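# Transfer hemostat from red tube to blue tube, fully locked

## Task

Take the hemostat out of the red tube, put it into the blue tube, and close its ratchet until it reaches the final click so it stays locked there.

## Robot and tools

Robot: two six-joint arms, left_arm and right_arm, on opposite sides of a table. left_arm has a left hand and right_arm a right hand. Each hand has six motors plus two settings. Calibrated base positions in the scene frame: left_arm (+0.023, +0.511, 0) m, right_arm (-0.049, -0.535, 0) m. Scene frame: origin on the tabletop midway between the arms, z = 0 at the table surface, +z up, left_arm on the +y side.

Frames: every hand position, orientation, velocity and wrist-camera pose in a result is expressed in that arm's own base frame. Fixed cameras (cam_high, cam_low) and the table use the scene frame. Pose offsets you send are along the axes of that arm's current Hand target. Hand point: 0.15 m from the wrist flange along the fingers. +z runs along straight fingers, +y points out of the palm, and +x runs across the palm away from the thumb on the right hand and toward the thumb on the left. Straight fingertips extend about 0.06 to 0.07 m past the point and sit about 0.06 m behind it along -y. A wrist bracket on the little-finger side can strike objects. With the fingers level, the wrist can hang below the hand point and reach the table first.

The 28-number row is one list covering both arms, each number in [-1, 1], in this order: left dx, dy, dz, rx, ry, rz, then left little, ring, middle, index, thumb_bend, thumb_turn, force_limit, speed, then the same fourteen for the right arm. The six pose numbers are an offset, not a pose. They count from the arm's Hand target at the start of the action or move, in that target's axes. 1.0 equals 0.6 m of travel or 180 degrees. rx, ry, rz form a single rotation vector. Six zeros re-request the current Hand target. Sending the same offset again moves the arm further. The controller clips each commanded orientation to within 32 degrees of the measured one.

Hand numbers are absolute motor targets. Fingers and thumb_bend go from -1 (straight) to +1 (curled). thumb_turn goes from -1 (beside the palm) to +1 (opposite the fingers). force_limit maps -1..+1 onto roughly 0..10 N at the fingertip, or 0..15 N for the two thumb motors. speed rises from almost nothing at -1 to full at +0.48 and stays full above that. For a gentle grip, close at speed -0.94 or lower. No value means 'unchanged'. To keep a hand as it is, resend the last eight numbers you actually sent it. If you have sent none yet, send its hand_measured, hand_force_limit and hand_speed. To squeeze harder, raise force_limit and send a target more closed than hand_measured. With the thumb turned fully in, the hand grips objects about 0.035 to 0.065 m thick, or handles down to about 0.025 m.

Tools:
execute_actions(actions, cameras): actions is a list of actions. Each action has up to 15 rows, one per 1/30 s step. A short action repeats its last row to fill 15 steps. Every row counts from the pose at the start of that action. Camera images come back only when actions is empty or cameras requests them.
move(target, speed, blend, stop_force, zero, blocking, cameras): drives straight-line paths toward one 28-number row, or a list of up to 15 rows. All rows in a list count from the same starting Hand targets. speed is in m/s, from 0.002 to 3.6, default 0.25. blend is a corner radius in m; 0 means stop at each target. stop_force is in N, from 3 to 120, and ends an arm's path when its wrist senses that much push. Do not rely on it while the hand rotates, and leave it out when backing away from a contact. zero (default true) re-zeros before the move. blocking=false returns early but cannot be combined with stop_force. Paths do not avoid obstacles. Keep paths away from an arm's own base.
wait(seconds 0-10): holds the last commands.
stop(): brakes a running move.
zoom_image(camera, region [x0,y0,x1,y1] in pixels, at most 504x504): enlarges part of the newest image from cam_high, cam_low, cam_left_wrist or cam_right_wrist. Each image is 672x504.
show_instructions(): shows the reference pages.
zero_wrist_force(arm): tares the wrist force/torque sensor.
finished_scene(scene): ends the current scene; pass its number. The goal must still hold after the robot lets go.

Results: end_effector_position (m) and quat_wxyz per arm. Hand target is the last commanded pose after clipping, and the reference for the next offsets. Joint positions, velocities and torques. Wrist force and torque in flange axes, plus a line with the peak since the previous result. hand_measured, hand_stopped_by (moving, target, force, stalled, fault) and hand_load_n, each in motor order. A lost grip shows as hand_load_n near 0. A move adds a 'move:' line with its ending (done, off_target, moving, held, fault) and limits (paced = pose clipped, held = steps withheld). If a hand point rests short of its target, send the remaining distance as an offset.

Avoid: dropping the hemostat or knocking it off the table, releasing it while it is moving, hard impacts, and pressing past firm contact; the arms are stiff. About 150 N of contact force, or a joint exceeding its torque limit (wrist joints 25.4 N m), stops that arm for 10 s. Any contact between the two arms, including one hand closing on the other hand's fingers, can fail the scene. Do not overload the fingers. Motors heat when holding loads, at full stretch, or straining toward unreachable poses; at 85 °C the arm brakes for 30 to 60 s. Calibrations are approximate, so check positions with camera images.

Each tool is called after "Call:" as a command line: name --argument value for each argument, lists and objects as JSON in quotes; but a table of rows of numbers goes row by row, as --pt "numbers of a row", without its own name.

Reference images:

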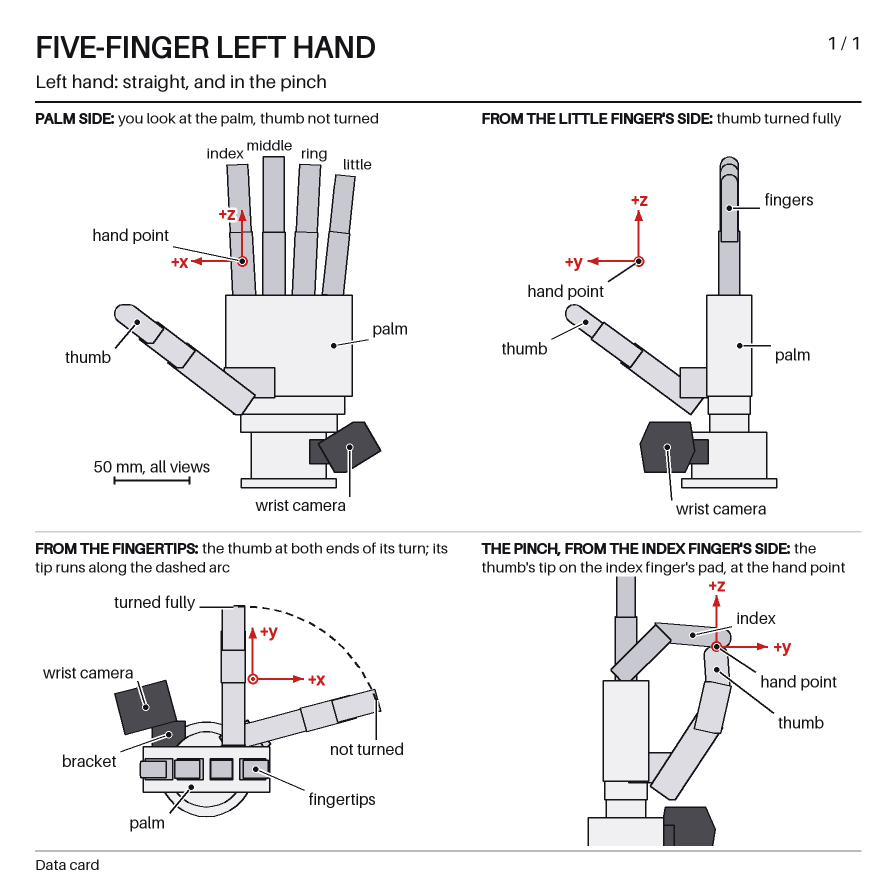

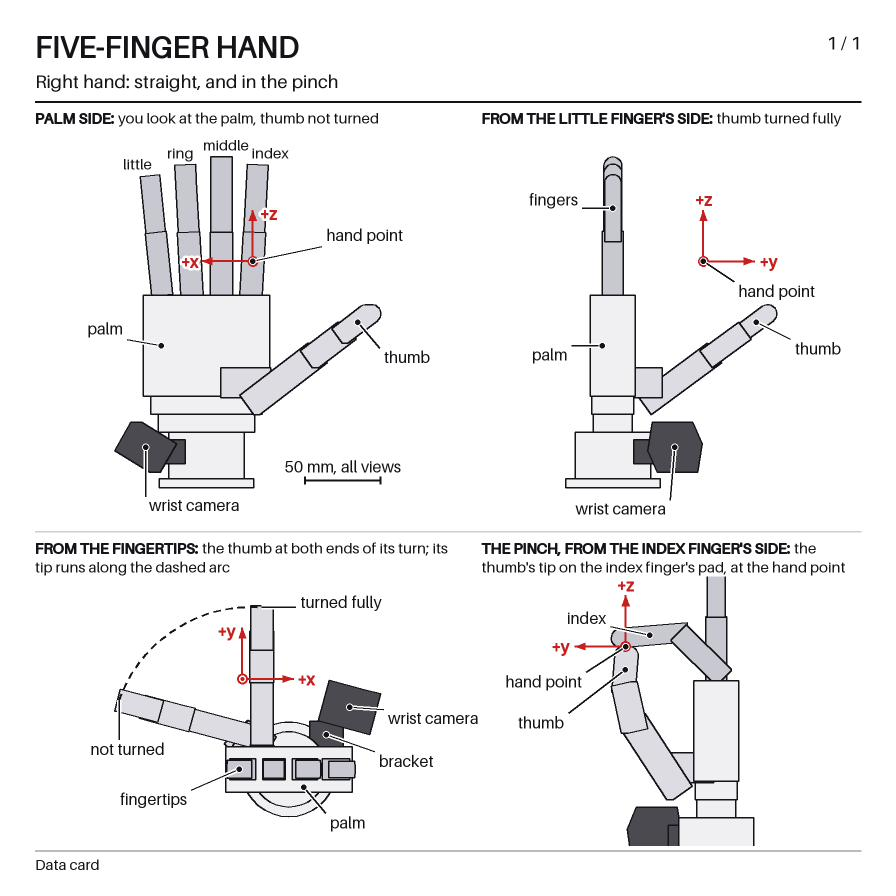

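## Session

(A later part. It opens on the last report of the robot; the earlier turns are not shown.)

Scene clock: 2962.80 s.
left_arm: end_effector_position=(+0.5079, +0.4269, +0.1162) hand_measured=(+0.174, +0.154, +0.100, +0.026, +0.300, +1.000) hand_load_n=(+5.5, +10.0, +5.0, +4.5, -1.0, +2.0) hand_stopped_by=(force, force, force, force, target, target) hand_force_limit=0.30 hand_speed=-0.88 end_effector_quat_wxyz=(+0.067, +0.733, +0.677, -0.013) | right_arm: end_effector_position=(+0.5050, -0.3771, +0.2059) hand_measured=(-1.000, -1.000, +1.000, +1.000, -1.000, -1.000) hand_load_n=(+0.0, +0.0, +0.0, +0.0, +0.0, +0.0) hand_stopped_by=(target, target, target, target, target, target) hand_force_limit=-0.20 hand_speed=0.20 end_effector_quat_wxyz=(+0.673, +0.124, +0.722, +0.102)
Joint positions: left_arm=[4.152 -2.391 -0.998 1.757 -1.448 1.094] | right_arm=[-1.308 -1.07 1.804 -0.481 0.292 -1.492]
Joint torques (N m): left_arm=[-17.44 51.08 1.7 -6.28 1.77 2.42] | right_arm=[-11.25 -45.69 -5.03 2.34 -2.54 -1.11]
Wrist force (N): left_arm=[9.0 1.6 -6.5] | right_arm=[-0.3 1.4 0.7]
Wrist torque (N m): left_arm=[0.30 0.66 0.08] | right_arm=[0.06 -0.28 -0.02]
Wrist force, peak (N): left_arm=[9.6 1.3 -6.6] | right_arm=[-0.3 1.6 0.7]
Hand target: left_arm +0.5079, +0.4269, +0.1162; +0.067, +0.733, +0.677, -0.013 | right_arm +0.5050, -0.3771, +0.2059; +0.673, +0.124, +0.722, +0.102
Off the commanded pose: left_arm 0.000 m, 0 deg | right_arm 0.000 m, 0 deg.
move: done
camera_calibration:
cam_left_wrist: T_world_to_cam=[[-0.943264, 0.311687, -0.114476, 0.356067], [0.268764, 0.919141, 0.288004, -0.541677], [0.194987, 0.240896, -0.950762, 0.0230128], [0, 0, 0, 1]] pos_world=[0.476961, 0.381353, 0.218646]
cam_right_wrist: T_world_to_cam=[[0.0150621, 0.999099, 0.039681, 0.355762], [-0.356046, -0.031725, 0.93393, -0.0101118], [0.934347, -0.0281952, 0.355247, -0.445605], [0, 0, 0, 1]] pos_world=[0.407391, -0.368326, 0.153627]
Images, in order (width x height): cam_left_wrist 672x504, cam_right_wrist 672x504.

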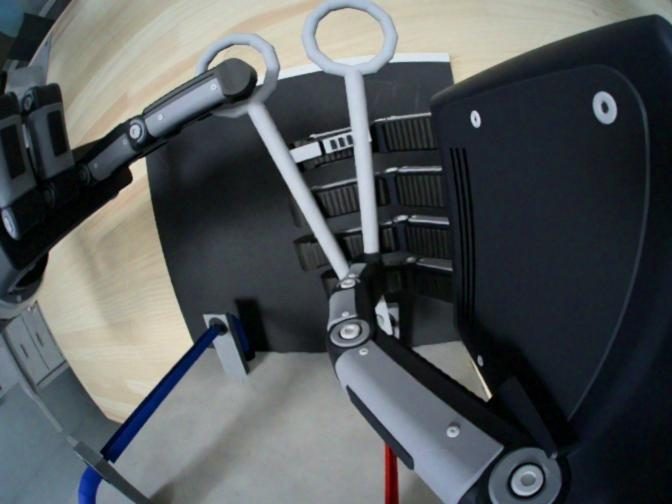

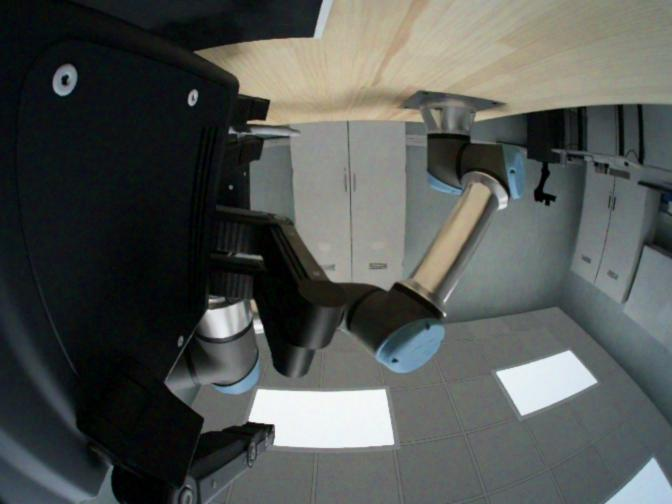

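Call:
move --pt "0 0 0 0 0 0 0.35 0.35 0.35 0.35 0.3 1 0.3 -0.88 0 0 0.026 0 0 0 -1 -1 1 1 -1 -1 -0.2 0.2" --speed 0.015 --stop_force 3 --cameras '["cam_right_wrist","cam_left_wrist"]'

Call:
zoom_image --camera "cam_right_wrist" --region '[200, 80, 340, 220]'

Call:
zoom_image --camera "cam_left_wrist" --region '[140, 0, 420, 210]'

Scene clock: 2972.00 s.
left_arm: end_effector_position=(+0.5079, +0.4269, +0.1162) hand_measured=(+0.174, +0.154, +0.100, +0.026, +0.300, +1.000) hand_load_n=(+4.5, +9.0, +4.5, +4.5, -1.5, +2.0) hand_stopped_by=(force, force, force, force, target, target) hand_force_limit=0.30 hand_speed=-0.88 end_effector_quat_wxyz=(+0.067, +0.733, +0.677, -0.013) | right_arm: end_effector_position=(+0.5205, -0.3774, +0.2047) hand_measured=(-1.000, -1.000, +1.000, +1.000, -1.000, -1.000) hand_load_n=(+0.0, +0.0, +0.0, +0.0, +0.0, +0.0) hand_stopped_by=(target, target, target, target, target, target) hand_force_limit=-0.20 hand_speed=0.20 end_effector_quat_wxyz=(+0.673, +0.124, +0.722, +0.102)
Joint positions: left_arm=[4.152 -2.391 -0.998 1.757 -1.448 1.094] | right_arm=[-1.276 -1.057 1.785 -0.498 0.322 -1.468]
Joint torques (N m): left_arm=[-17.69 50.39 1.6 -6.41 1.79 2.44] | right_arm=[-11.62 -46.32 -6.75 2.09 -2.27 -1.32]
Wrist force (N): left_arm=[8.8 1.5 -7.6] | right_arm=[0.5 1.4 0.6]
Wrist torque (N m): left_arm=[0.28 0.57 0.08] | right_arm=[0.06 -0.25 0.02]
Wrist force, peak (N): left_arm=[9.0 1.0 -7.9] | right_arm=[0.7 1.5 0.7]
Hand target: left_arm +0.5079, +0.4269, +0.1162; +0.067, +0.733, +0.677, -0.013 | right_arm +0.5205, -0.3774, +0.2047; +0.673, +0.124, +0.722, +0.102
Off the commanded pose: left_arm 0.000 m, 0 deg | right_arm 0.000 m, 0 deg.
move: done
camera_calibration:
cam_left_wrist: T_world_to_cam=[[-0.943264, 0.311687, -0.114476, 0.356067], [0.268764, 0.919141, 0.288004, -0.541677], [0.194987, 0.240896, -0.950762, 0.0230128], [0, 0, 0, 1]] pos_world=[0.476961, 0.381353, 0.218646]
cam_right_wrist: T_world_to_cam=[[0.0150621, 0.999099, 0.039681, 0.35597], [-0.356046, -0.031725, 0.93393, -0.00354288], [0.934347, -0.0281952, 0.355247, -0.459801], [0, 0, 0, 1]] pos_world=[0.422991, -0.368726, 0.152527]
Images, in order (width x height): cam_left_wrist 672x504, cam_right_wrist 672x504.

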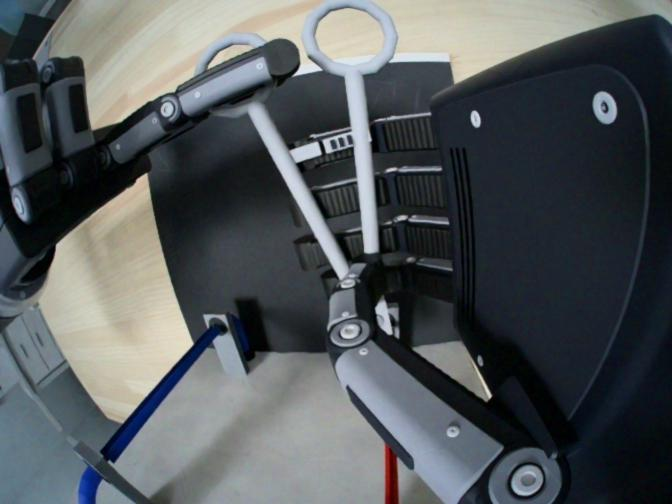

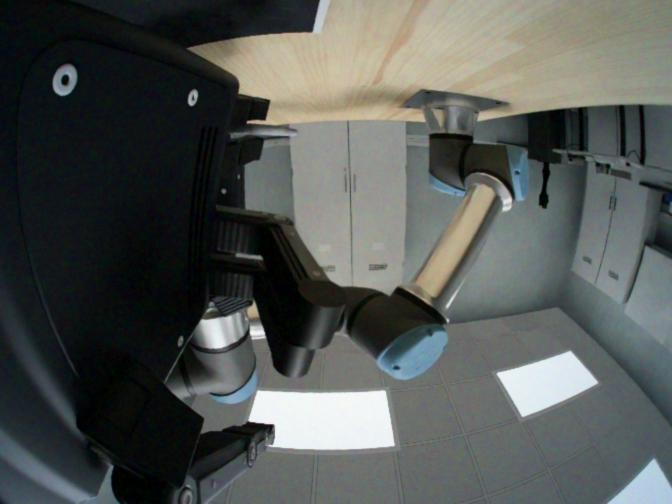

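Scaled by 3.600 from the camera's 672x504 image, which has a finer 960x720 frame.

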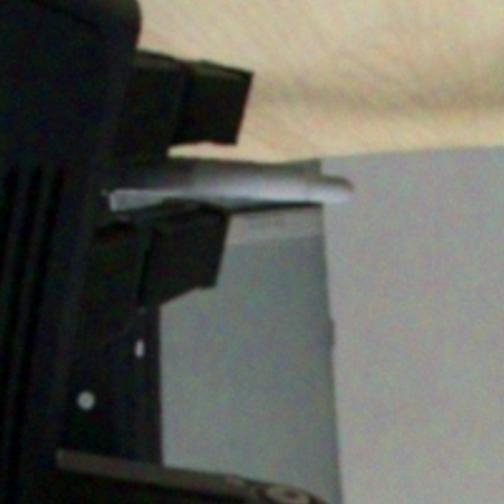

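Scaled by 1.800 from the camera's 672x504 image, which has a finer 960x720 frame.

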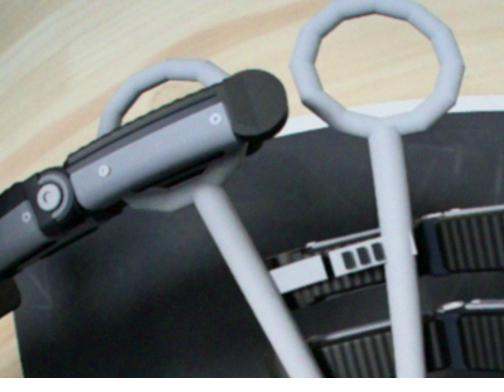

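Call:
move --target '[0,0,0,0,0,0,0.1,0.08,0.03,-0.03,-1,1,0.3,-0.4,0,0,0,0,0,0,-1,-1,1,1,-1,-1,-0.2,0.2]'

Call:
move --pt "0 0 0.01 0 0 0 0.1 0.08 0.03 -0.03 -1 1 0.3 -0.4 0 0 0 0 0 0 -1 -1 1 1 -1 -1 -0.2 0.2" --pt "0 -0.0333 0.01 0 0 0 0.1 0.08 0.03 -0.03 -1 1 0.3 -0.4 0 0 0 0 0 0 -1 -1 1 1 -1 -1 -0.2 0.2" --speed 0.02 --stop_force 4 --cameras '["cam_left_wrist"]'

Call:
zoom_image --camera "cam_left_wrist" --region '[140, 0, 420, 210]'

Scene clock: 2994.03 s.
left_arm: end_effector_position=(+0.5079, +0.4269, +0.1162) hand_measured=(+0.100, +0.080, +0.030, -0.030, -1.000, +1.000) hand_load_n=(+0.0, +0.0, +0.0, +0.0, +0.0, +0.0) hand_stopped_by=(target, target, target, target, target, target) hand_force_limit=0.30 hand_speed=-0.40 end_effector_quat_wxyz=(+0.067, +0.733, +0.677, -0.013) | right_arm: end_effector_position=(+0.5205, -0.3774, +0.2047) hand_measured=(-1.000, -1.000, +1.000, +1.000, -1.000, -1.000) hand_load_n=(+0.0, +0.0, +0.0, +0.0, +0.0, +0.0) hand_stopped_by=(target, target, target, target, target, target) hand_force_limit=-0.20 hand_speed=0.20 end_effector_quat_wxyz=(+0.673, +0.124, +0.722, +0.102)
Joint positions: left_arm=[4.152 -2.391 -0.998 1.757 -1.448 1.094] | right_arm=[-1.276 -1.057 1.785 -0.498 0.322 -1.468]
Joint torques (N m): left_arm=[11.25 49 26.55 -0.3 0.49 2.41] | right_arm=[-1.13 -45.51 -17.84 1.22 -2.34 -1.21]
Wrist force (N): left_arm=[-0.5 1.0 0.0] | right_arm=[0.0 1.1 0.6]
Wrist torque (N m): left_arm=[0.14 0.05 -0.09] | right_arm=[0.03 -0.25 -0.01]
Wrist force, peak (N): left_arm=[-1.0 -7.8 -9.4] | right_arm=[4.2 -0.3 -2.7]
Hand target: left_arm +0.5079, +0.4269, +0.1162; +0.067, +0.733, +0.677, -0.013 | right_arm +0.5205, -0.3774, +0.2047; +0.673, +0.124, +0.722, +0.102
Off the commanded pose: left_arm 0.000 m, 0 deg | right_arm 0.000 m, 0 deg.
move: done

Scene clock: 2996.40 s.
left_arm: end_effector_position=(+0.4885, +0.4277, +0.1087) hand_measured=(+0.100, +0.080, +0.030, -0.030, -1.000, +1.000) hand_load_n=(+0.0, +0.0, +0.0, +0.0, +0.0, +0.0) hand_stopped_by=(target, target, target, target, target, target) hand_force_limit=0.30 hand_speed=-0.40 end_effector_quat_wxyz=(+0.067, +0.733, +0.677, -0.013) | right_arm: end_effector_position=(+0.5205, -0.3774, +0.2047) hand_measured=(-1.000, -1.000, +1.000, +1.000, -1.000, -1.000) hand_load_n=(+0.0, +0.0, +0.0, +0.0, +0.0, +0.0) hand_stopped_by=(target, target, target, target, target, target) hand_force_limit=-0.20 hand_speed=0.20 end_effector_quat_wxyz=(+0.673, +0.124, +0.722, +0.102)
Joint positions: left_arm=[4.181 -2.362 -1.072 1.798 -1.45 1.123] | right_arm=[-1.276 -1.057 1.785 -0.498 0.322 -1.468]
Joint torques (N m): left_arm=[-14.16 39.71 27.18 -4.49 0.49 -2.66] | right_arm=[15.06 -43.12 -23.64 0.21 -2.31 -1.35]
Wrist force (N): left_arm=[-0.4 1.1 0.1] | right_arm=[0.1 1.2 1.0]
Wrist torque (N m): left_arm=[0.13 0.05 -0.12] | right_arm=[0.03 -0.28 0.00]
Wrist force, peak (N): left_arm=[-0.8 1.4 0.1] | right_arm=[0.2 1.6 0.7]
Hand target: left_arm +0.4885, +0.4277, +0.1087; +0.067, +0.733, +0.677, -0.013 | right_arm +0.5205, -0.3774, +0.2047; +0.673, +0.124, +0.722, +0.102
Off the commanded pose: left_arm 0.000 m, 0 deg | right_arm 0.000 m, 0 deg.
move: done
camera_calibration:
cam_left_wrist: T_world_to_cam=[[-0.943264, 0.311687, -0.114476, 0.336565], [0.268764, 0.919141, 0.288004, -0.535012], [0.194987, 0.240896, -0.950762, 0.0194916], [0, 0, 0, 1]] pos_world=[0.457461, 0.382153, 0.211146]
Images, in order (width x height): cam_left_wrist 672x504.

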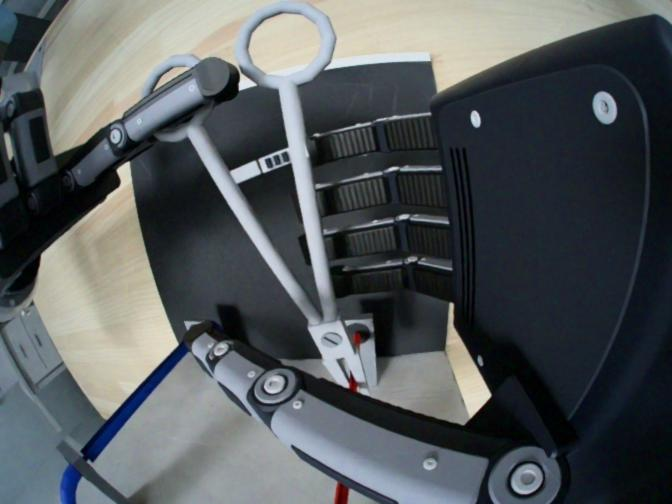

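Scaled by 1.800 from the camera's 672x504 image, which has a finer 960x720 frame.

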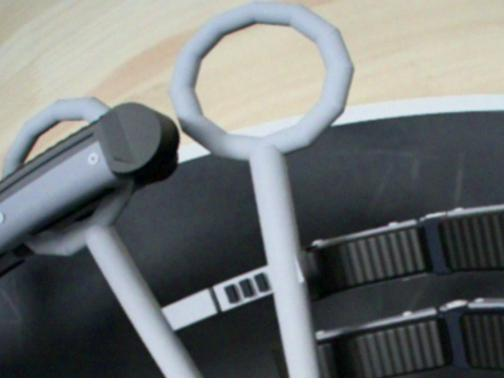

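Call:
move --pt "0 0.0117 0 0 0 0 0.12 0.1 0.03 -0.03 -1 1 0.3 -0.4 0 0 0 0 0 0 -1 -1 1 1 -1 -1 -0.2 0.2" --pt "0 0.0117 -0.03 0 0 0 0.12 0.1 0.03 -0.03 -1 1 0.3 -0.4 0 0 0 0 0 0 -1 -1 1 1 -1 -1 -0.2 0.2" --speed 0.01 --stop_force 3 --cameras '["cam_left_wrist"]'

Call:
zoom_image --camera "cam_left_wrist" --region '[140, 0, 420, 210]'

Scene clock: 3008.60 s.
left_arm: end_effector_position=(+0.4946, +0.4285, +0.1197) hand_measured=(+0.120, +0.100, +0.030, -0.030, -1.000, +1.000) hand_load_n=(+0.0, +3.0, +0.0, +0.0, +0.0, +0.0) hand_stopped_by=(target, target, target, target, target, target) hand_force_limit=0.30 hand_speed=-0.40 end_effector_quat_wxyz=(+0.067, +0.733, +0.677, -0.013) | right_arm: end_effector_position=(+0.5205, -0.3774, +0.2047) hand_measured=(-1.000, -1.000, +1.000, +1.000, -1.000, -1.000) hand_load_n=(+0.0, -0.5, +0.0, +0.0, +0.0, +0.0) hand_stopped_by=(target, target, target, target, target, target) hand_force_limit=-0.20 hand_speed=0.20 end_effector_quat_wxyz=(+0.673, +0.124, +0.722, +0.102)
Joint positions: left_arm=[4.172 -2.366 -1.034 1.766 -1.449 1.114] | right_arm=[-1.276 -1.057 1.785 -0.498 0.322 -1.468]
Joint torques (N m): left_arm=[-10.4 42.5 5.89 -0.69 -0.68 -2.34] | right_arm=[13.12 -35.6 -23.53 -2 -2.52 -1.04]
Wrist force (N): left_arm=[-0.1 1.3 3.1] | right_arm=[-2.0 1.4 0.8]
Wrist torque (N m): left_arm=[0.13 0.16 -0.14] | right_arm=[0.04 -0.44 -0.15]
Wrist force, peak (N): left_arm=[0.4 0.9 4.9] | right_arm=[-3.2 1.6 0.4]
Hand target: left_arm +0.4947, +0.4284, +0.1197; +0.067, +0.733, +0.677, -0.013 (not the last commanded pose) | right_arm +0.5205, -0.3774, +0.2047; +0.673, +0.124, +0.722, +0.102
Off the commanded pose: left_arm 0.007 m, 0 deg | right_arm 0.000 m, 0 deg.
move: contact (left_arm); path passed 1 of 2 targets
camera_calibration:
cam_left_wrist: T_world_to_cam=[[-0.943292, 0.311604, -0.11447, 0.343498], [0.268668, 0.919145, 0.288081, -0.540463], [0.194982, 0.24099, -0.95074, 0.0285339], [0, 0, 0, 1]] pos_world=[0.463661, 0.382852, 0.222146]
Images, in order (width x height): cam_left_wrist 672x504.

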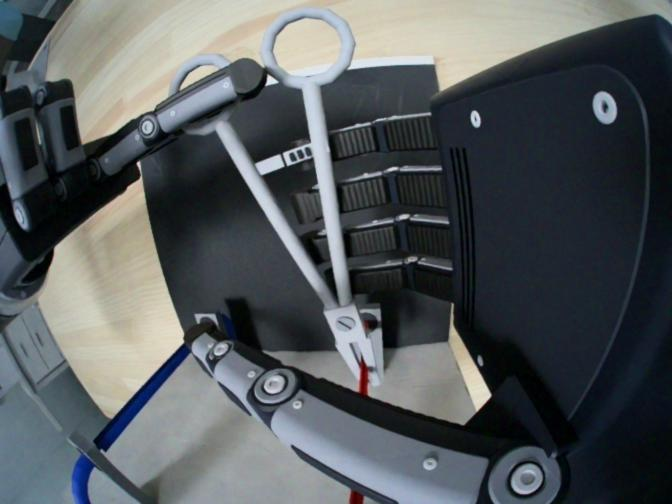

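Scaled by 1.800 from the camera's 672x504 image, which has a finer 960x720 frame.

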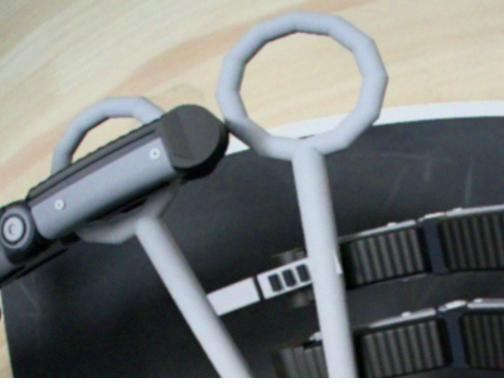

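Call:
move --pt "0 0 -0.02 0 0 0 0.12 0.1 0.03 -0.03 -1 1 0.3 -0.4 0 0 0 0 0 0 -1 -1 1 1 -1 -1 -0.2 0.2" --speed 0.006 --stop_force 4 --cameras '["cam_left_wrist"]'

Call:
zoom_image --camera "cam_left_wrist" --region '[140, 0, 420, 210]'

Scene clock: 3022.27 s.
left_arm: end_effector_position=(+0.4947, +0.4284, +0.1206) hand_measured=(+0.120, +0.100, +0.030, -0.030, -1.000, +1.000) hand_load_n=(+0.0, +7.0, +0.0, +0.0, -0.5, +0.0) hand_stopped_by=(target, target, target, target, target, target) hand_force_limit=0.30 hand_speed=-0.40 end_effector_quat_wxyz=(+0.067, +0.733, +0.677, -0.013) | right_arm: end_effector_position=(+0.5205, -0.3774, +0.2047) hand_measured=(-1.000, -1.000, +1.000, +1.000, -1.000, -1.000) hand_load_n=(+0.0, -1.0, +0.0, +0.0, +0.0, +0.0) hand_stopped_by=(target, target, target, target, target, target) hand_force_limit=-0.20 hand_speed=0.20 end_effector_quat_wxyz=(+0.673, +0.124, +0.722, +0.102)
Joint positions: left_arm=[4.172 -2.366 -1.032 1.764 -1.449 1.114] | right_arm=[-1.276 -1.057 1.785 -0.498 0.322 -1.468]
Joint torques (N m): left_arm=[-5.9 45.46 7.22 -1.44 0.68 -2.27] | right_arm=[12.05 -30.19 -19.73 -0.91 -2.24 -1.11]
Wrist force (N): left_arm=[1.8 0.3 7.7] | right_arm=[-4.9 2.4 0.0]
Wrist torque (N m): left_arm=[0.06 0.42 -0.11] | right_arm=[0.11 -0.57 -0.31]
Wrist force, peak (N): left_arm=[2.3 -0.2 8.9] | right_arm=[-5.8 2.3 -0.1]
Hand target: left_arm +0.4947, +0.4284, +0.1206; +0.067, +0.733, +0.677, -0.013 (not the last commanded pose) | right_arm +0.5205, -0.3774, +0.2047; +0.673, +0.124, +0.722, +0.102
Off the commanded pose: left_arm 0.011 m, 0 deg | right_arm 0.000 m, 0 deg.
move: contact (left_arm)
camera_calibration:
cam_left_wrist: T_world_to_cam=[[-0.943287, 0.311627, -0.11445, 0.34368], [0.268759, 0.919215, 0.28777, -0.54075], [0.194881, 0.24069, -0.950836, 0.029553], [0, 0, 0, 1]] pos_world=[0.463761, 0.382853, 0.223046]
Images, in order (width x height): cam_left_wrist 672x504.

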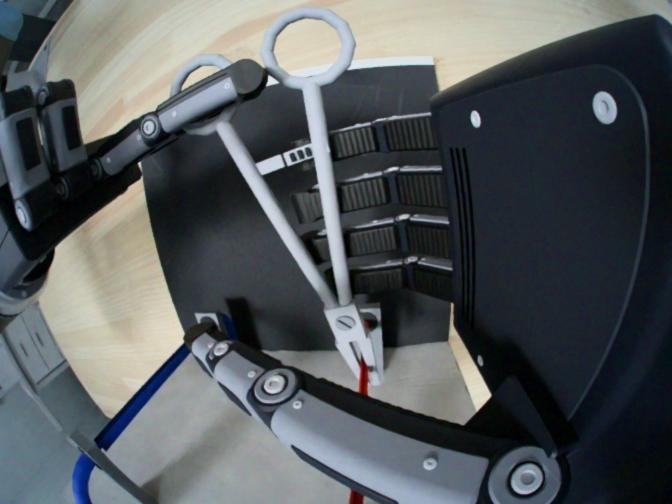

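Scaled by 1.800 from the camera's 672x504 image, which has a finer 960x720 frame.

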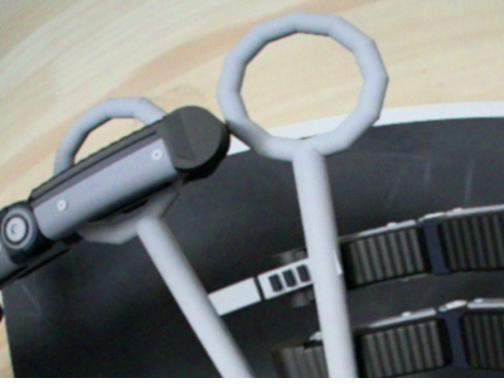

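Call:
move --pt "0 0 -0.02 0 0 0 0.12 0.1 0.03 -0.03 -1 1 0.3 -0.4 0 0 0 0 0 0 -1 -1 1 1 -1 -1 -0.2 0.2" --speed 0.006 --stop_force 5 --cameras '["cam_left_wrist"]'

Call:
zoom_image --camera "cam_left_wrist" --region '[140, 0, 420, 210]'

Scene clock: 3030.17 s.
left_arm: end_effector_position=(+0.4946, +0.4284, +0.1216) hand_measured=(+0.120, +0.098, +0.030, -0.030, -1.000, +1.000) hand_load_n=(+0.0, +12.0, +0.0, +0.0, +0.0, +0.0) hand_stopped_by=(target, target, target, target, target, target) hand_force_limit=0.30 hand_speed=-0.40 end_effector_quat_wxyz=(+0.067, +0.733, +0.677, -0.013) | right_arm: end_effector_position=(+0.5205, -0.3774, +0.2047) hand_measured=(-1.000, -1.000, +1.000, +1.000, -1.000, -1.000) hand_load_n=(+0.5, -1.5, +0.0, +0.0, +0.0, +0.0) hand_stopped_by=(target, target, target, target, target, target) hand_force_limit=-0.20 hand_speed=0.20 end_effector_quat_wxyz=(+0.673, +0.124, +0.722, +0.102)
Joint positions: left_arm=[4.172 -2.365 -1.031 1.761 -1.449 1.114] | right_arm=[-1.276 -1.057 1.785 -0.498 0.322 -1.468]
Joint torques (N m): left_arm=[-5.64 48.73 7.84 -2.42 0.54 -1.15] | right_arm=[14.44 -22.63 -7.04 -0.17 -2.27 -1.1]
Wrist force (N): left_arm=[4.8 -0.4 13.0] | right_arm=[-8.3 3.2 -0.4]
Wrist torque (N m): left_arm=[0.00 0.57 -0.02] | right_arm=[0.12 -0.77 -0.49]
Wrist force, peak (N): left_arm=[4.9 -0.8 14.3] | right_arm=[-9.2 3.3 -0.6]
Hand target: left_arm +0.4947, +0.4284, +0.1216; +0.067, +0.733, +0.677, -0.013 (not the last commanded pose) | right_arm +0.5205, -0.3774, +0.2047; +0.673, +0.124, +0.722, +0.102
Off the commanded pose: left_arm 0.011 m, 0 deg | right_arm 0.000 m, 0 deg.
move: contact (left_arm)
camera_calibration:
cam_left_wrist: T_world_to_cam=[[-0.943313, 0.311556, -0.114428, 0.343828], [0.268744, 0.919294, 0.287534, -0.541008], [0.194776, 0.240483, -0.95091, 0.0306483], [0, 0, 0, 1]] pos_world=[0.463761, 0.382853, 0.224045]
Images, in order (width x height): cam_left_wrist 672x504.

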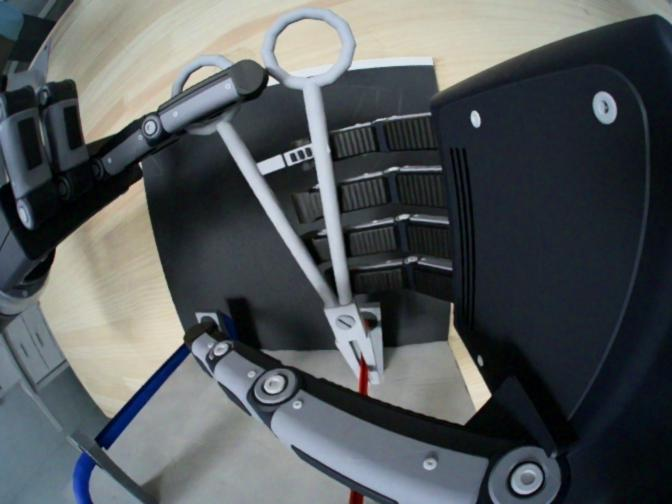

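Scaled by 1.800 from the camera's 672x504 image, which has a finer 960x720 frame.

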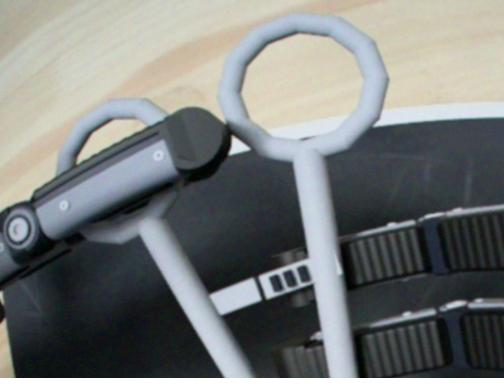

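Call:
move --pt "0 0 0 0 0 0 0.3 0.1 0.03 -0.03 -1 1 0.3 -0.85 0 0 0 0 0 0 -1 -1 1 1 -1 -1 -0.2 0.2" --cameras '["cam_left_wrist"]'

Call:
zoom_image --camera "cam_left_wrist" --region '[140, 0, 420, 210]'

Scene clock: 3041.60 s.
left_arm: end_effector_position=(+0.4946, +0.4284, +0.1215) hand_measured=(+0.158, +0.098, +0.030, -0.030, -1.000, +1.000) hand_load_n=(+9.5, +6.5, +0.5, +0.0, +0.0, +0.0) hand_stopped_by=(force, target, target, target, target, target) hand_force_limit=0.30 hand_speed=-0.85 end_effector_quat_wxyz=(+0.067, +0.733, +0.677, -0.013) | right_arm: end_effector_position=(+0.5205, -0.3774, +0.2047) hand_measured=(-1.000, -1.000, +1.000, +1.000, -1.000, -1.000) hand_load_n=(+0.0, -1.5, +0.0, +0.0, +0.0, +0.0) hand_stopped_by=(target, target, target, target, target, target) hand_force_limit=-0.20 hand_speed=0.20 end_effector_quat_wxyz=(+0.673, +0.124, +0.722, +0.102)
Joint positions: left_arm=[4.172 -2.365 -1.031 1.761 -1.449 1.114] | right_arm=[-1.276 -1.057 1.785 -0.498 0.322 -1.468]
Joint torques (N m): left_arm=[-13.03 54.45 14.39 -3.37 0.77 -2.35] | right_arm=[11.86 -20.87 -5.46 0.57 -1.44 -0.86]
Wrist force (N): left_arm=[1.5 -3.9 17.0] | right_arm=[-12.5 3.8 -3.1]
Wrist torque (N m): left_arm=[-0.10 0.97 0.15] | right_arm=[0.28 -0.95 -0.73]
Wrist force, peak (N): left_arm=[1.4 -4.2 17.1] | right_arm=[-12.9 4.0 -3.1]
Hand target: left_arm +0.4947, +0.4284, +0.1216; +0.067, +0.733, +0.677, -0.013 | right_arm +0.5205, -0.3774, +0.2047; +0.673, +0.124, +0.722, +0.102
Off the commanded pose: left_arm 0.000 m, 0 deg | right_arm 0.000 m, 0 deg.
move: done
camera_calibration:
cam_left_wrist: T_world_to_cam=[[-0.943328, 0.311531, -0.114371, 0.343821], [0.268756, 0.919326, 0.28742, -0.540971], [0.194685, 0.240393, -0.950952, 0.0306391], [0, 0, 0, 1]] pos_world=[0.463761, 0.382853, 0.223945]
Images, in order (width x height): cam_left_wrist 672x504.

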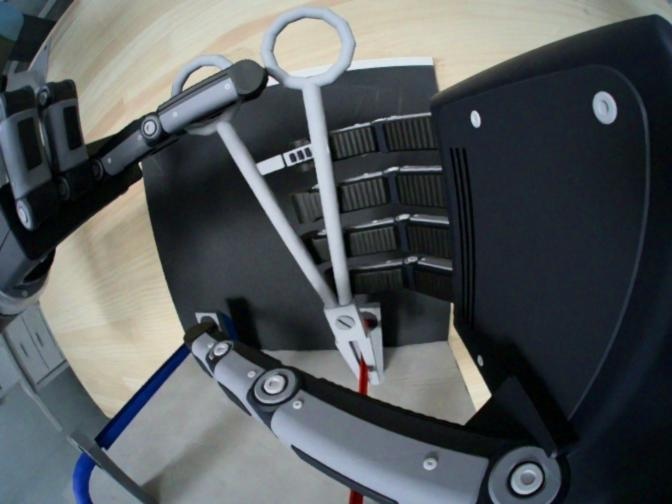

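Scaled by 1.800 from the camera's 672x504 image, which has a finer 960x720 frame.

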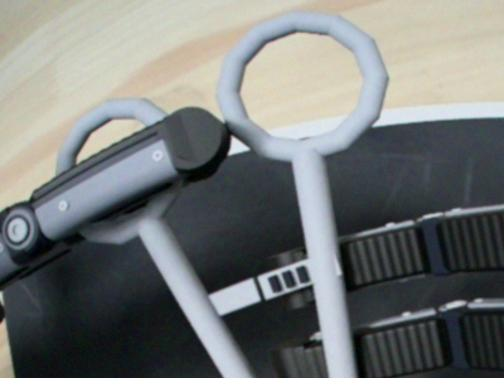

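Call:
move --pt "0 0 -0.01 0 0 0 0.3 0.1 0.03 -0.03 -1 1 0.3 -0.85 0 0 0 0 0 0 -1 -1 1 1 -1 -1 -0.2 0.2" --speed 0.006 --stop_force 7 --cameras '["cam_left_wrist"]'

Call:
zoom_image --camera "cam_left_wrist" --region '[140, 0, 420, 210]'

Scene clock: 3076.20 s.
left_arm: end_effector_position=(+0.4946, +0.4284, +0.1226) hand_measured=(+0.158, +0.098, +0.030, -0.030, -1.000, +1.000) hand_load_n=(+12.5, +11.0, +0.0, +0.0, +0.0, +0.0) hand_stopped_by=(force, target, target, target, target, target) hand_force_limit=0.30 hand_speed=-0.85 end_effector_quat_wxyz=(+0.067, +0.733, +0.677, -0.013) | right_arm: end_effector_position=(+0.5205, -0.3774, +0.2047) hand_measured=(-1.000, -1.000, +1.000, +1.000, -1.000, -1.000) hand_load_n=(+0.0, -2.5, +0.0, +0.0, +0.0, +0.0) hand_stopped_by=(target, target, target, target, target, target) hand_force_limit=-0.20 hand_speed=0.20 end_effector_quat_wxyz=(+0.673, +0.124, +0.722, +0.102)
Joint positions: left_arm=[4.172 -2.365 -1.029 1.759 -1.449 1.114] | right_arm=[-1.276 -1.057 1.785 -0.498 0.322 -1.468]
Joint torques (N m): left_arm=[-6.17 55.62 11.96 -3.17 2.5 -1.25] | right_arm=[11.97 -19.85 -5.2 1.26 -0.34 -0.6]
Wrist force (N): left_arm=[3.5 -5.5 24.5] | right_arm=[-17.9 4.4 -4.2]
Wrist torque (N m): left_arm=[-0.17 1.41 0.25] | right_arm=[0.30 -1.26 -1.05]
Wrist force, peak (N): left_arm=[4.4 -5.9 26.0] | right_arm=[-18.8 4.7 -4.5]
Hand target: left_arm +0.4947, +0.4284, +0.1226; +0.067, +0.733, +0.677, -0.013 (not the last commanded pose) | right_arm +0.5205, -0.3774, +0.2047; +0.673, +0.124, +0.722, +0.102
Off the commanded pose: left_arm 0.005 m, 0 deg | right_arm 0.000 m, 0 deg.
move: contact (left_arm)
camera_calibration:
cam_left_wrist: T_world_to_cam=[[-0.943297, 0.311649, -0.114302, 0.343841], [0.268868, 0.919261, 0.287523, -0.54143], [0.19468, 0.240488, -0.950929, 0.0316221], [0, 0, 0, 1]] pos_world=[0.463761, 0.382953, 0.225046]
Images, in order (width x height): cam_left_wrist 672x504.

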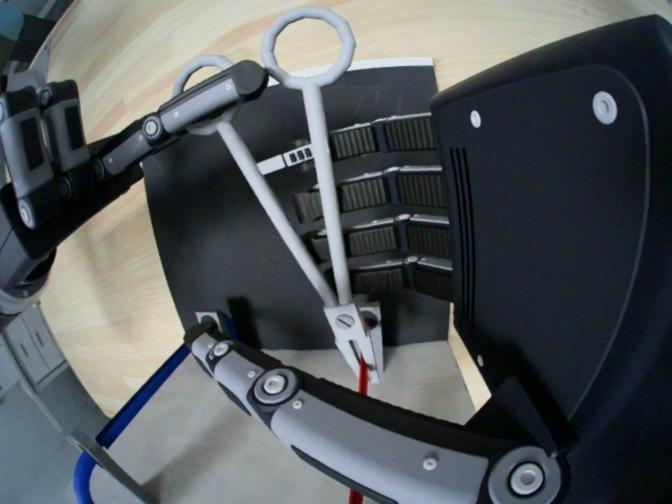

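Scaled by 1.800 from the camera's 672x504 image, which has a finer 960x720 frame.

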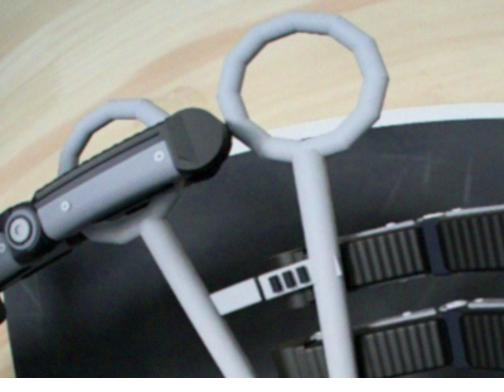

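Call:
move --pt "0 0 0.0167 0 0 0 0.0 -0.02 0.03 0.0 -1 1 0.3 -0.5 0 0 0 0 0 0 -1 -1 1 1 -1 -1 -0.2 0.2" --speed 0.015

Call:
move --pt "-0.0775 0 0.003 0 -0.05 0 -0.3 -0.2 0.0 0.0 -1 1 0.3 -0.4 0 0 0 0 0 0 -1 -1 1 1 -1 -1 -0.2 0.2" --speed 0.03 --stop_force 4 --cameras '["cam_left_wrist","cam_right_wrist"]'

Scene clock: 3179.90 s.
left_arm: end_effector_position=(+0.4954, +0.4272, +0.1125) hand_measured=(+0.000, -0.020, +0.030, -0.006, -1.000, +1.000) hand_load_n=(+0.0, +0.0, +0.0, +0.0, +0.0, +0.5) hand_stopped_by=(target, target, target, force, target, target) hand_force_limit=0.30 hand_speed=-0.50 end_effector_quat_wxyz=(+0.067, +0.733, +0.677, -0.013) | right_arm: end_effector_position=(+0.5205, -0.3774, +0.2047) hand_measured=(-1.000, -1.000, +1.000, +1.000, -1.000, -1.000) hand_load_n=(+0.0, +0.0, +0.0, +0.0, +0.0, +0.0) hand_stopped_by=(target, target, target, target, target, target) hand_force_limit=-0.20 hand_speed=0.20 end_effector_quat_wxyz=(+0.673, +0.124, +0.722, +0.102)
Joint positions: left_arm=[4.17 -2.371 -1.045 1.781 -1.449 1.112] | right_arm=[-1.276 -1.057 1.785 -0.498 0.322 -1.468]
Joint torques (N m): left_arm=[-10.39 49.48 20.75 -4.11 -0.4 -2.21] | right_arm=[12.33 -32.27 -5.69 2.46 0.31 -0.48]
Wrist force (N): left_arm=[-0.3 1.1 -0.3] | right_arm=[-0.2 1.1 0.8]
Wrist torque (N m): left_arm=[0.17 0.00 -0.02] | right_arm=[0.06 -0.31 -0.05]
Wrist force, peak (N): left_arm=[3.9 -5.6 24.8] | right_arm=[-18.0 4.6 -4.6]
Hand target: left_arm +0.4954, +0.4273, +0.1127; +0.067, +0.733, +0.677, -0.013 | right_arm +0.5205, -0.3774, +0.2047; +0.673, +0.124, +0.722, +0.102
Off the commanded pose: left_arm 0.000 m, 0 deg | right_arm 0.000 m, 0 deg.
move: done

Scene clock: 3183.53 s.
left_arm: end_effector_position=(+0.4916, +0.3810, +0.1161) hand_measured=(-0.300, -0.200, +0.000, -0.006, -1.000, +1.000) hand_load_n=(+0.0, +0.0, +0.0, +0.0, +0.0, +0.5) hand_stopped_by=(target, target, target, force, target, target) hand_force_limit=0.30 hand_speed=-0.40 end_effector_quat_wxyz=(+0.120, +0.730, +0.669, -0.071) | right_arm: end_effector_position=(+0.5205, -0.3774, +0.2047) hand_measured=(-1.000, -1.000, +1.000, +1.000, -1.000, -1.000) hand_load_n=(+0.0, +0.0, +0.0, +0.0, +0.0, +0.0) hand_stopped_by=(target, target, target, target, target, target) hand_force_limit=-0.20 hand_speed=0.20 end_effector_quat_wxyz=(+0.673, +0.124, +0.722, +0.102)
Joint positions: left_arm=[4.165 -2.362 -1.095 1.681 -1.38 1.129] | right_arm=[-1.276 -1.057 1.785 -0.498 0.322 -1.468]
Joint torques (N m): left_arm=[-4.72 45.98 27.49 -0.39 -1.61 -2.46] | right_arm=[13 -47.54 -6.16 2.58 1.08 -0.72]
Wrist force (N): left_arm=[0.0 1.5 -0.1] | right_arm=[0.0 1.1 1.0]
Wrist torque (N m): left_arm=[0.19 0.00 -0.14] | right_arm=[0.05 -0.34 -0.03]
Wrist force, peak (N): left_arm=[0.0 1.8 -0.2] | right_arm=[-0.1 1.4 0.9]
Hand target: left_arm +0.4916, +0.3810, +0.1160; +0.120, +0.730, +0.669, -0.071 | right_arm +0.5205, -0.3774, +0.2047; +0.673, +0.124, +0.722, +0.102
Off the commanded pose: left_arm 0.000 m, 0 deg | right_arm 0.000 m, 0 deg.
move: done
camera_calibration:
cam_left_wrist: T_world_to_cam=[[-0.94096, 0.302851, -0.151249, 0.361515], [0.28326, 0.949051, 0.138082, -0.496193], [0.185361, 0.0870865, -0.978804, 0.103705], [0, 0, 0, 1]] pos_world=[0.4615, 0.352396, 0.224701]
cam_right_wrist: T_world_to_cam=[[0.0150621, 0.999099, 0.039681, 0.35597], [-0.356046, -0.031725, 0.93393, -0.00354288], [0.934347, -0.0281952, 0.355247, -0.459801], [0, 0, 0, 1]] pos_world=[0.422991, -0.368726, 0.152527]
Images, in order (width x height): cam_left_wrist 672x504, cam_right_wrist 672x504.

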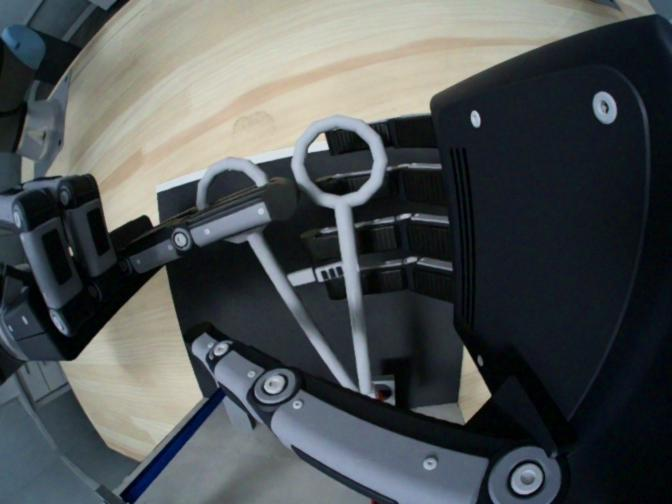

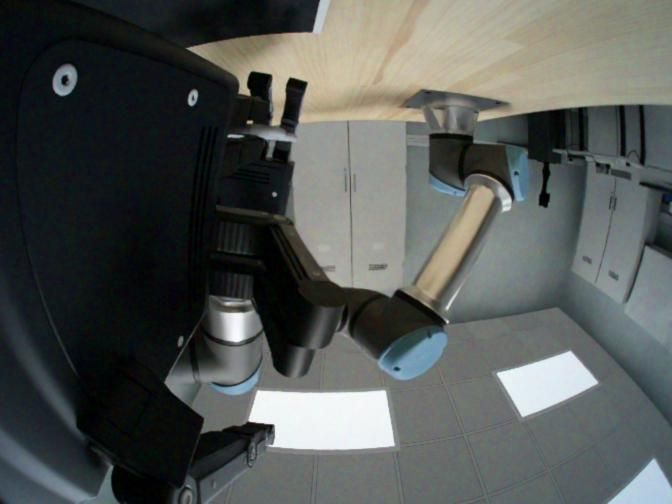

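Call:
execute_actions --actions '[]' --cameras '["all"]'

Scene clock: 3260.77 s.
left_arm: end_effector_position=(+0.4916, +0.3810, +0.1160) hand_measured=(-0.300, -0.200, +0.000, -0.006, -1.000, +1.000) hand_load_n=(+0.0, +0.0, +0.0, +0.0, +0.0, +0.0) hand_stopped_by=(target, target, target, force, target, target) hand_force_limit=0.30 hand_speed=-0.40 end_effector_quat_wxyz=(+0.120, +0.730, +0.669, -0.071) | right_arm: end_effector_position=(+0.5205, -0.3774, +0.2047) hand_measured=(-1.000, -1.000, +1.000, +1.000, -1.000, -1.000) hand_load_n=(+0.0, +0.0, +0.0, +0.0, +0.0, +0.0) hand_stopped_by=(target, target, target, target, target, target) hand_force_limit=-0.20 hand_speed=0.20 end_effector_quat_wxyz=(+0.673, +0.124, +0.722, +0.102)
Joint positions: left_arm=[4.165 -2.362 -1.095 1.681 -1.38 1.129] | right_arm=[-1.276 -1.057 1.785 -0.498 0.322 -1.468]
Joint velocities: within noise
Joint torques (N m): left_arm=[10.54 45.6 26.77 -0.52 -1.48 -2.4] | right_arm=[11.56 -47.61 -5.77 2.3 1.62 -0.45]
Motor temperatures (°C): left_arm=[24 32 28 33 29 32] | right_arm=[24 27 28 31 33 29]
Wrist force (N): left_arm=[0.1 1.6 0.0] | right_arm=[-0.2 1.1 0.8]
Wrist torque (N m): left_arm=[0.20 -0.02 -0.13] | right_arm=[0.06 -0.30 -0.04]
Wrist force, peak (N): left_arm=[-0.1 1.8 -0.3] | right_arm=[-0.3 1.4 1.0]
Hand target: left_arm +0.4916, +0.3810, +0.1160; +0.120, +0.730, +0.669, -0.071 | right_arm +0.5205, -0.3774, +0.2047; +0.673, +0.124, +0.722, +0.102
Off the commanded pose: left_arm 0.000 m, 0 deg | right_arm 0.000 m, 0 deg.
camera_calibration:
cam_left_wrist: T_world_to_cam=[[-0.940995, 0.302733, -0.151266, 0.361577], [0.283143, 0.949088, 0.138062, -0.496147], [0.185361, 0.0870858, -0.978804, 0.103705], [0, 0, 0, 1]] pos_world=[0.4615, 0.352395, 0.224701]
cam_right_wrist: T_world_to_cam=[[0.0150621, 0.999099, 0.039681, 0.35597], [-0.356046, -0.031725, 0.93393, -0.00354288], [0.934347, -0.0281952, 0.355247, -0.459801], [0, 0, 0, 1]] pos_world=[0.422991, -0.368726, 0.152527]

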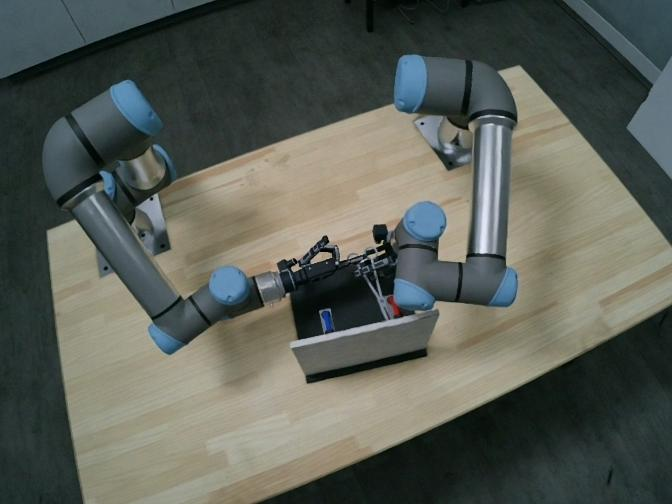

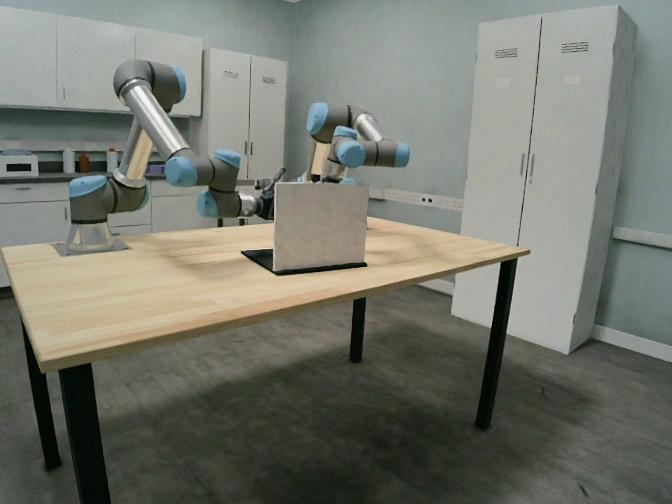

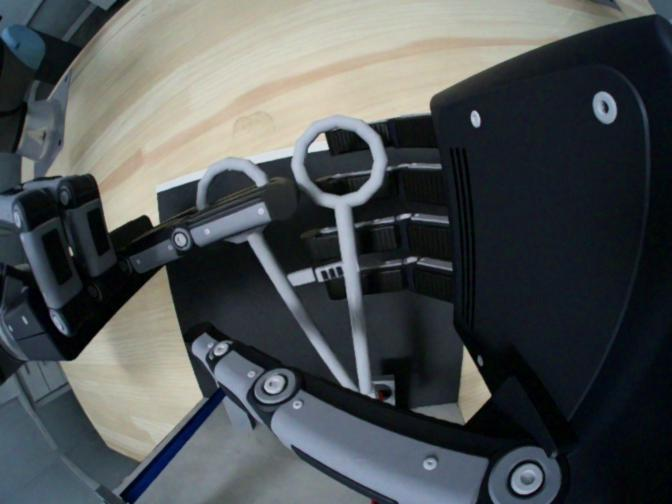

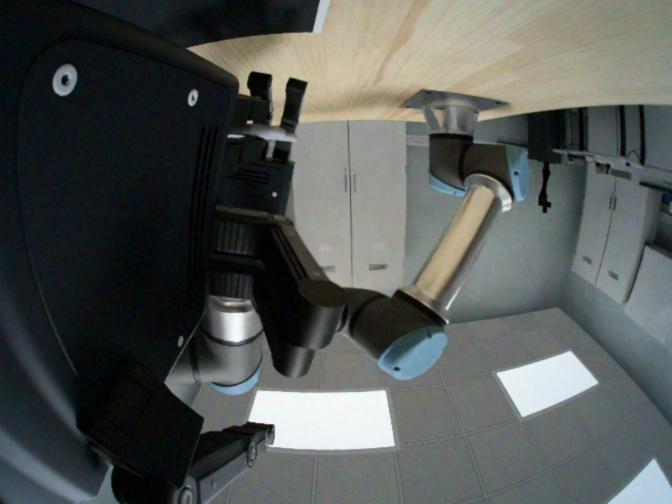

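Call:
zoom_image --camera "cam_left_wrist" --region '[200, 110, 440, 420]'

Call:
zoom_image --camera "cam_left_wrist" --region '[240, 220, 370, 310]'

Scaled by 1.626 from the camera's 672x504 image, which has a finer 960x720 frame.

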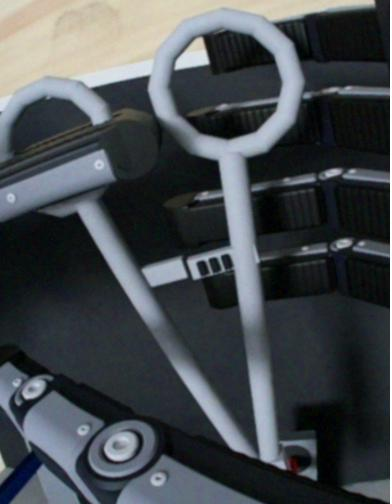

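Scaled by 3.877 from the camera's 672x504 image, which has a finer 960x720 frame.

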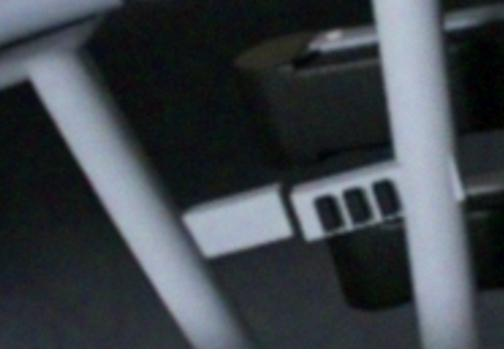

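Call:
move --target '[0,0,-0.02,0,0,0,-0.3,-0.2,0,0,-1,1,0.3,-0.4,0,0,0,0,0,0,-1,-1,1,1,-1,-1,-0.2,0.2]' --speed 0.015 --stop_force 3 --cameras '["cam_left_wrist"]'

Scene clock: 3349.90 s.
left_arm: end_effector_position=(+0.4909, +0.3843, +0.1276) hand_measured=(-0.300, -0.200, +0.000, -0.006, -1.000, +1.000) hand_load_n=(+0.0, +0.0, +0.5, +0.0, +0.0, +0.0) hand_stopped_by=(target, target, target, force, target, target) hand_force_limit=0.30 hand_speed=-0.40 end_effector_quat_wxyz=(+0.120, +0.730, +0.669, -0.071) | right_arm: end_effector_position=(+0.5205, -0.3774, +0.2047) hand_measured=(-1.000, -1.000, +1.000, +1.000, -1.000, -1.000) hand_load_n=(+0.0, +0.0, +0.0, +0.0, +0.0, +0.0) hand_stopped_by=(target, target, target, target, target, target) hand_force_limit=-0.20 hand_speed=0.20 end_effector_quat_wxyz=(+0.673, +0.124, +0.722, +0.102)
Joint positions: left_arm=[4.169 -2.358 -1.073 1.653 -1.381 1.133] | right_arm=[-1.276 -1.057 1.785 -0.498 0.322 -1.468]
Joint torques (N m): left_arm=[-4.75 43.51 4.24 -0.38 -0.81 -1.13] | right_arm=[11.66 -48.64 -7.16 2.43 1.97 -0.42]
Wrist force (N): left_arm=[-0.2 1.4 0.1] | right_arm=[-0.1 1.0 0.9]
Wrist torque (N m): left_arm=[0.17 0.01 -0.13] | right_arm=[0.04 -0.32 -0.04]
Wrist force, peak (N): left_arm=[0.1 2.0 0.0] | right_arm=[-0.2 1.3 1.1]
Hand target: left_arm +0.4909, +0.3842, +0.1276; +0.120, +0.730, +0.669, -0.071 | right_arm +0.5205, -0.3774, +0.2047; +0.673, +0.124, +0.722, +0.102
Off the commanded pose: left_arm 0.000 m, 0 deg | right_arm 0.000 m, 0 deg.
move: done
camera_calibration:
cam_left_wrist: T_world_to_cam=[[-0.940995, 0.302733, -0.151266, 0.361658], [0.283143, 0.949088, 0.138062, -0.500669], [0.185361, 0.0870858, -0.978804, 0.114804], [0, 0, 0, 1]] pos_world=[0.4608, 0.355695, 0.236201]
Images, in order (width x height): cam_left_wrist 672x504.

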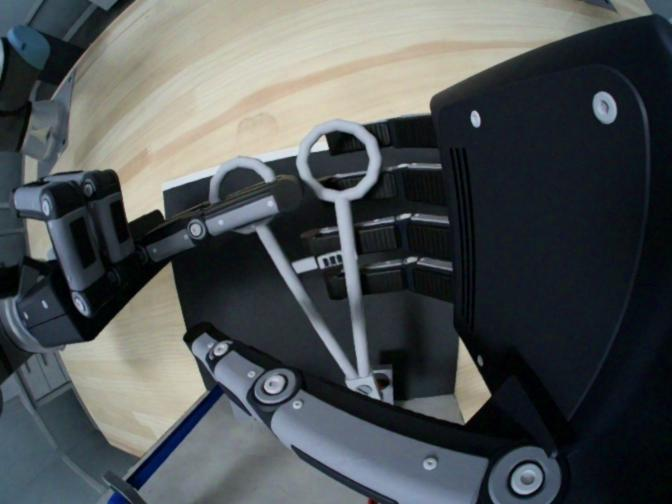

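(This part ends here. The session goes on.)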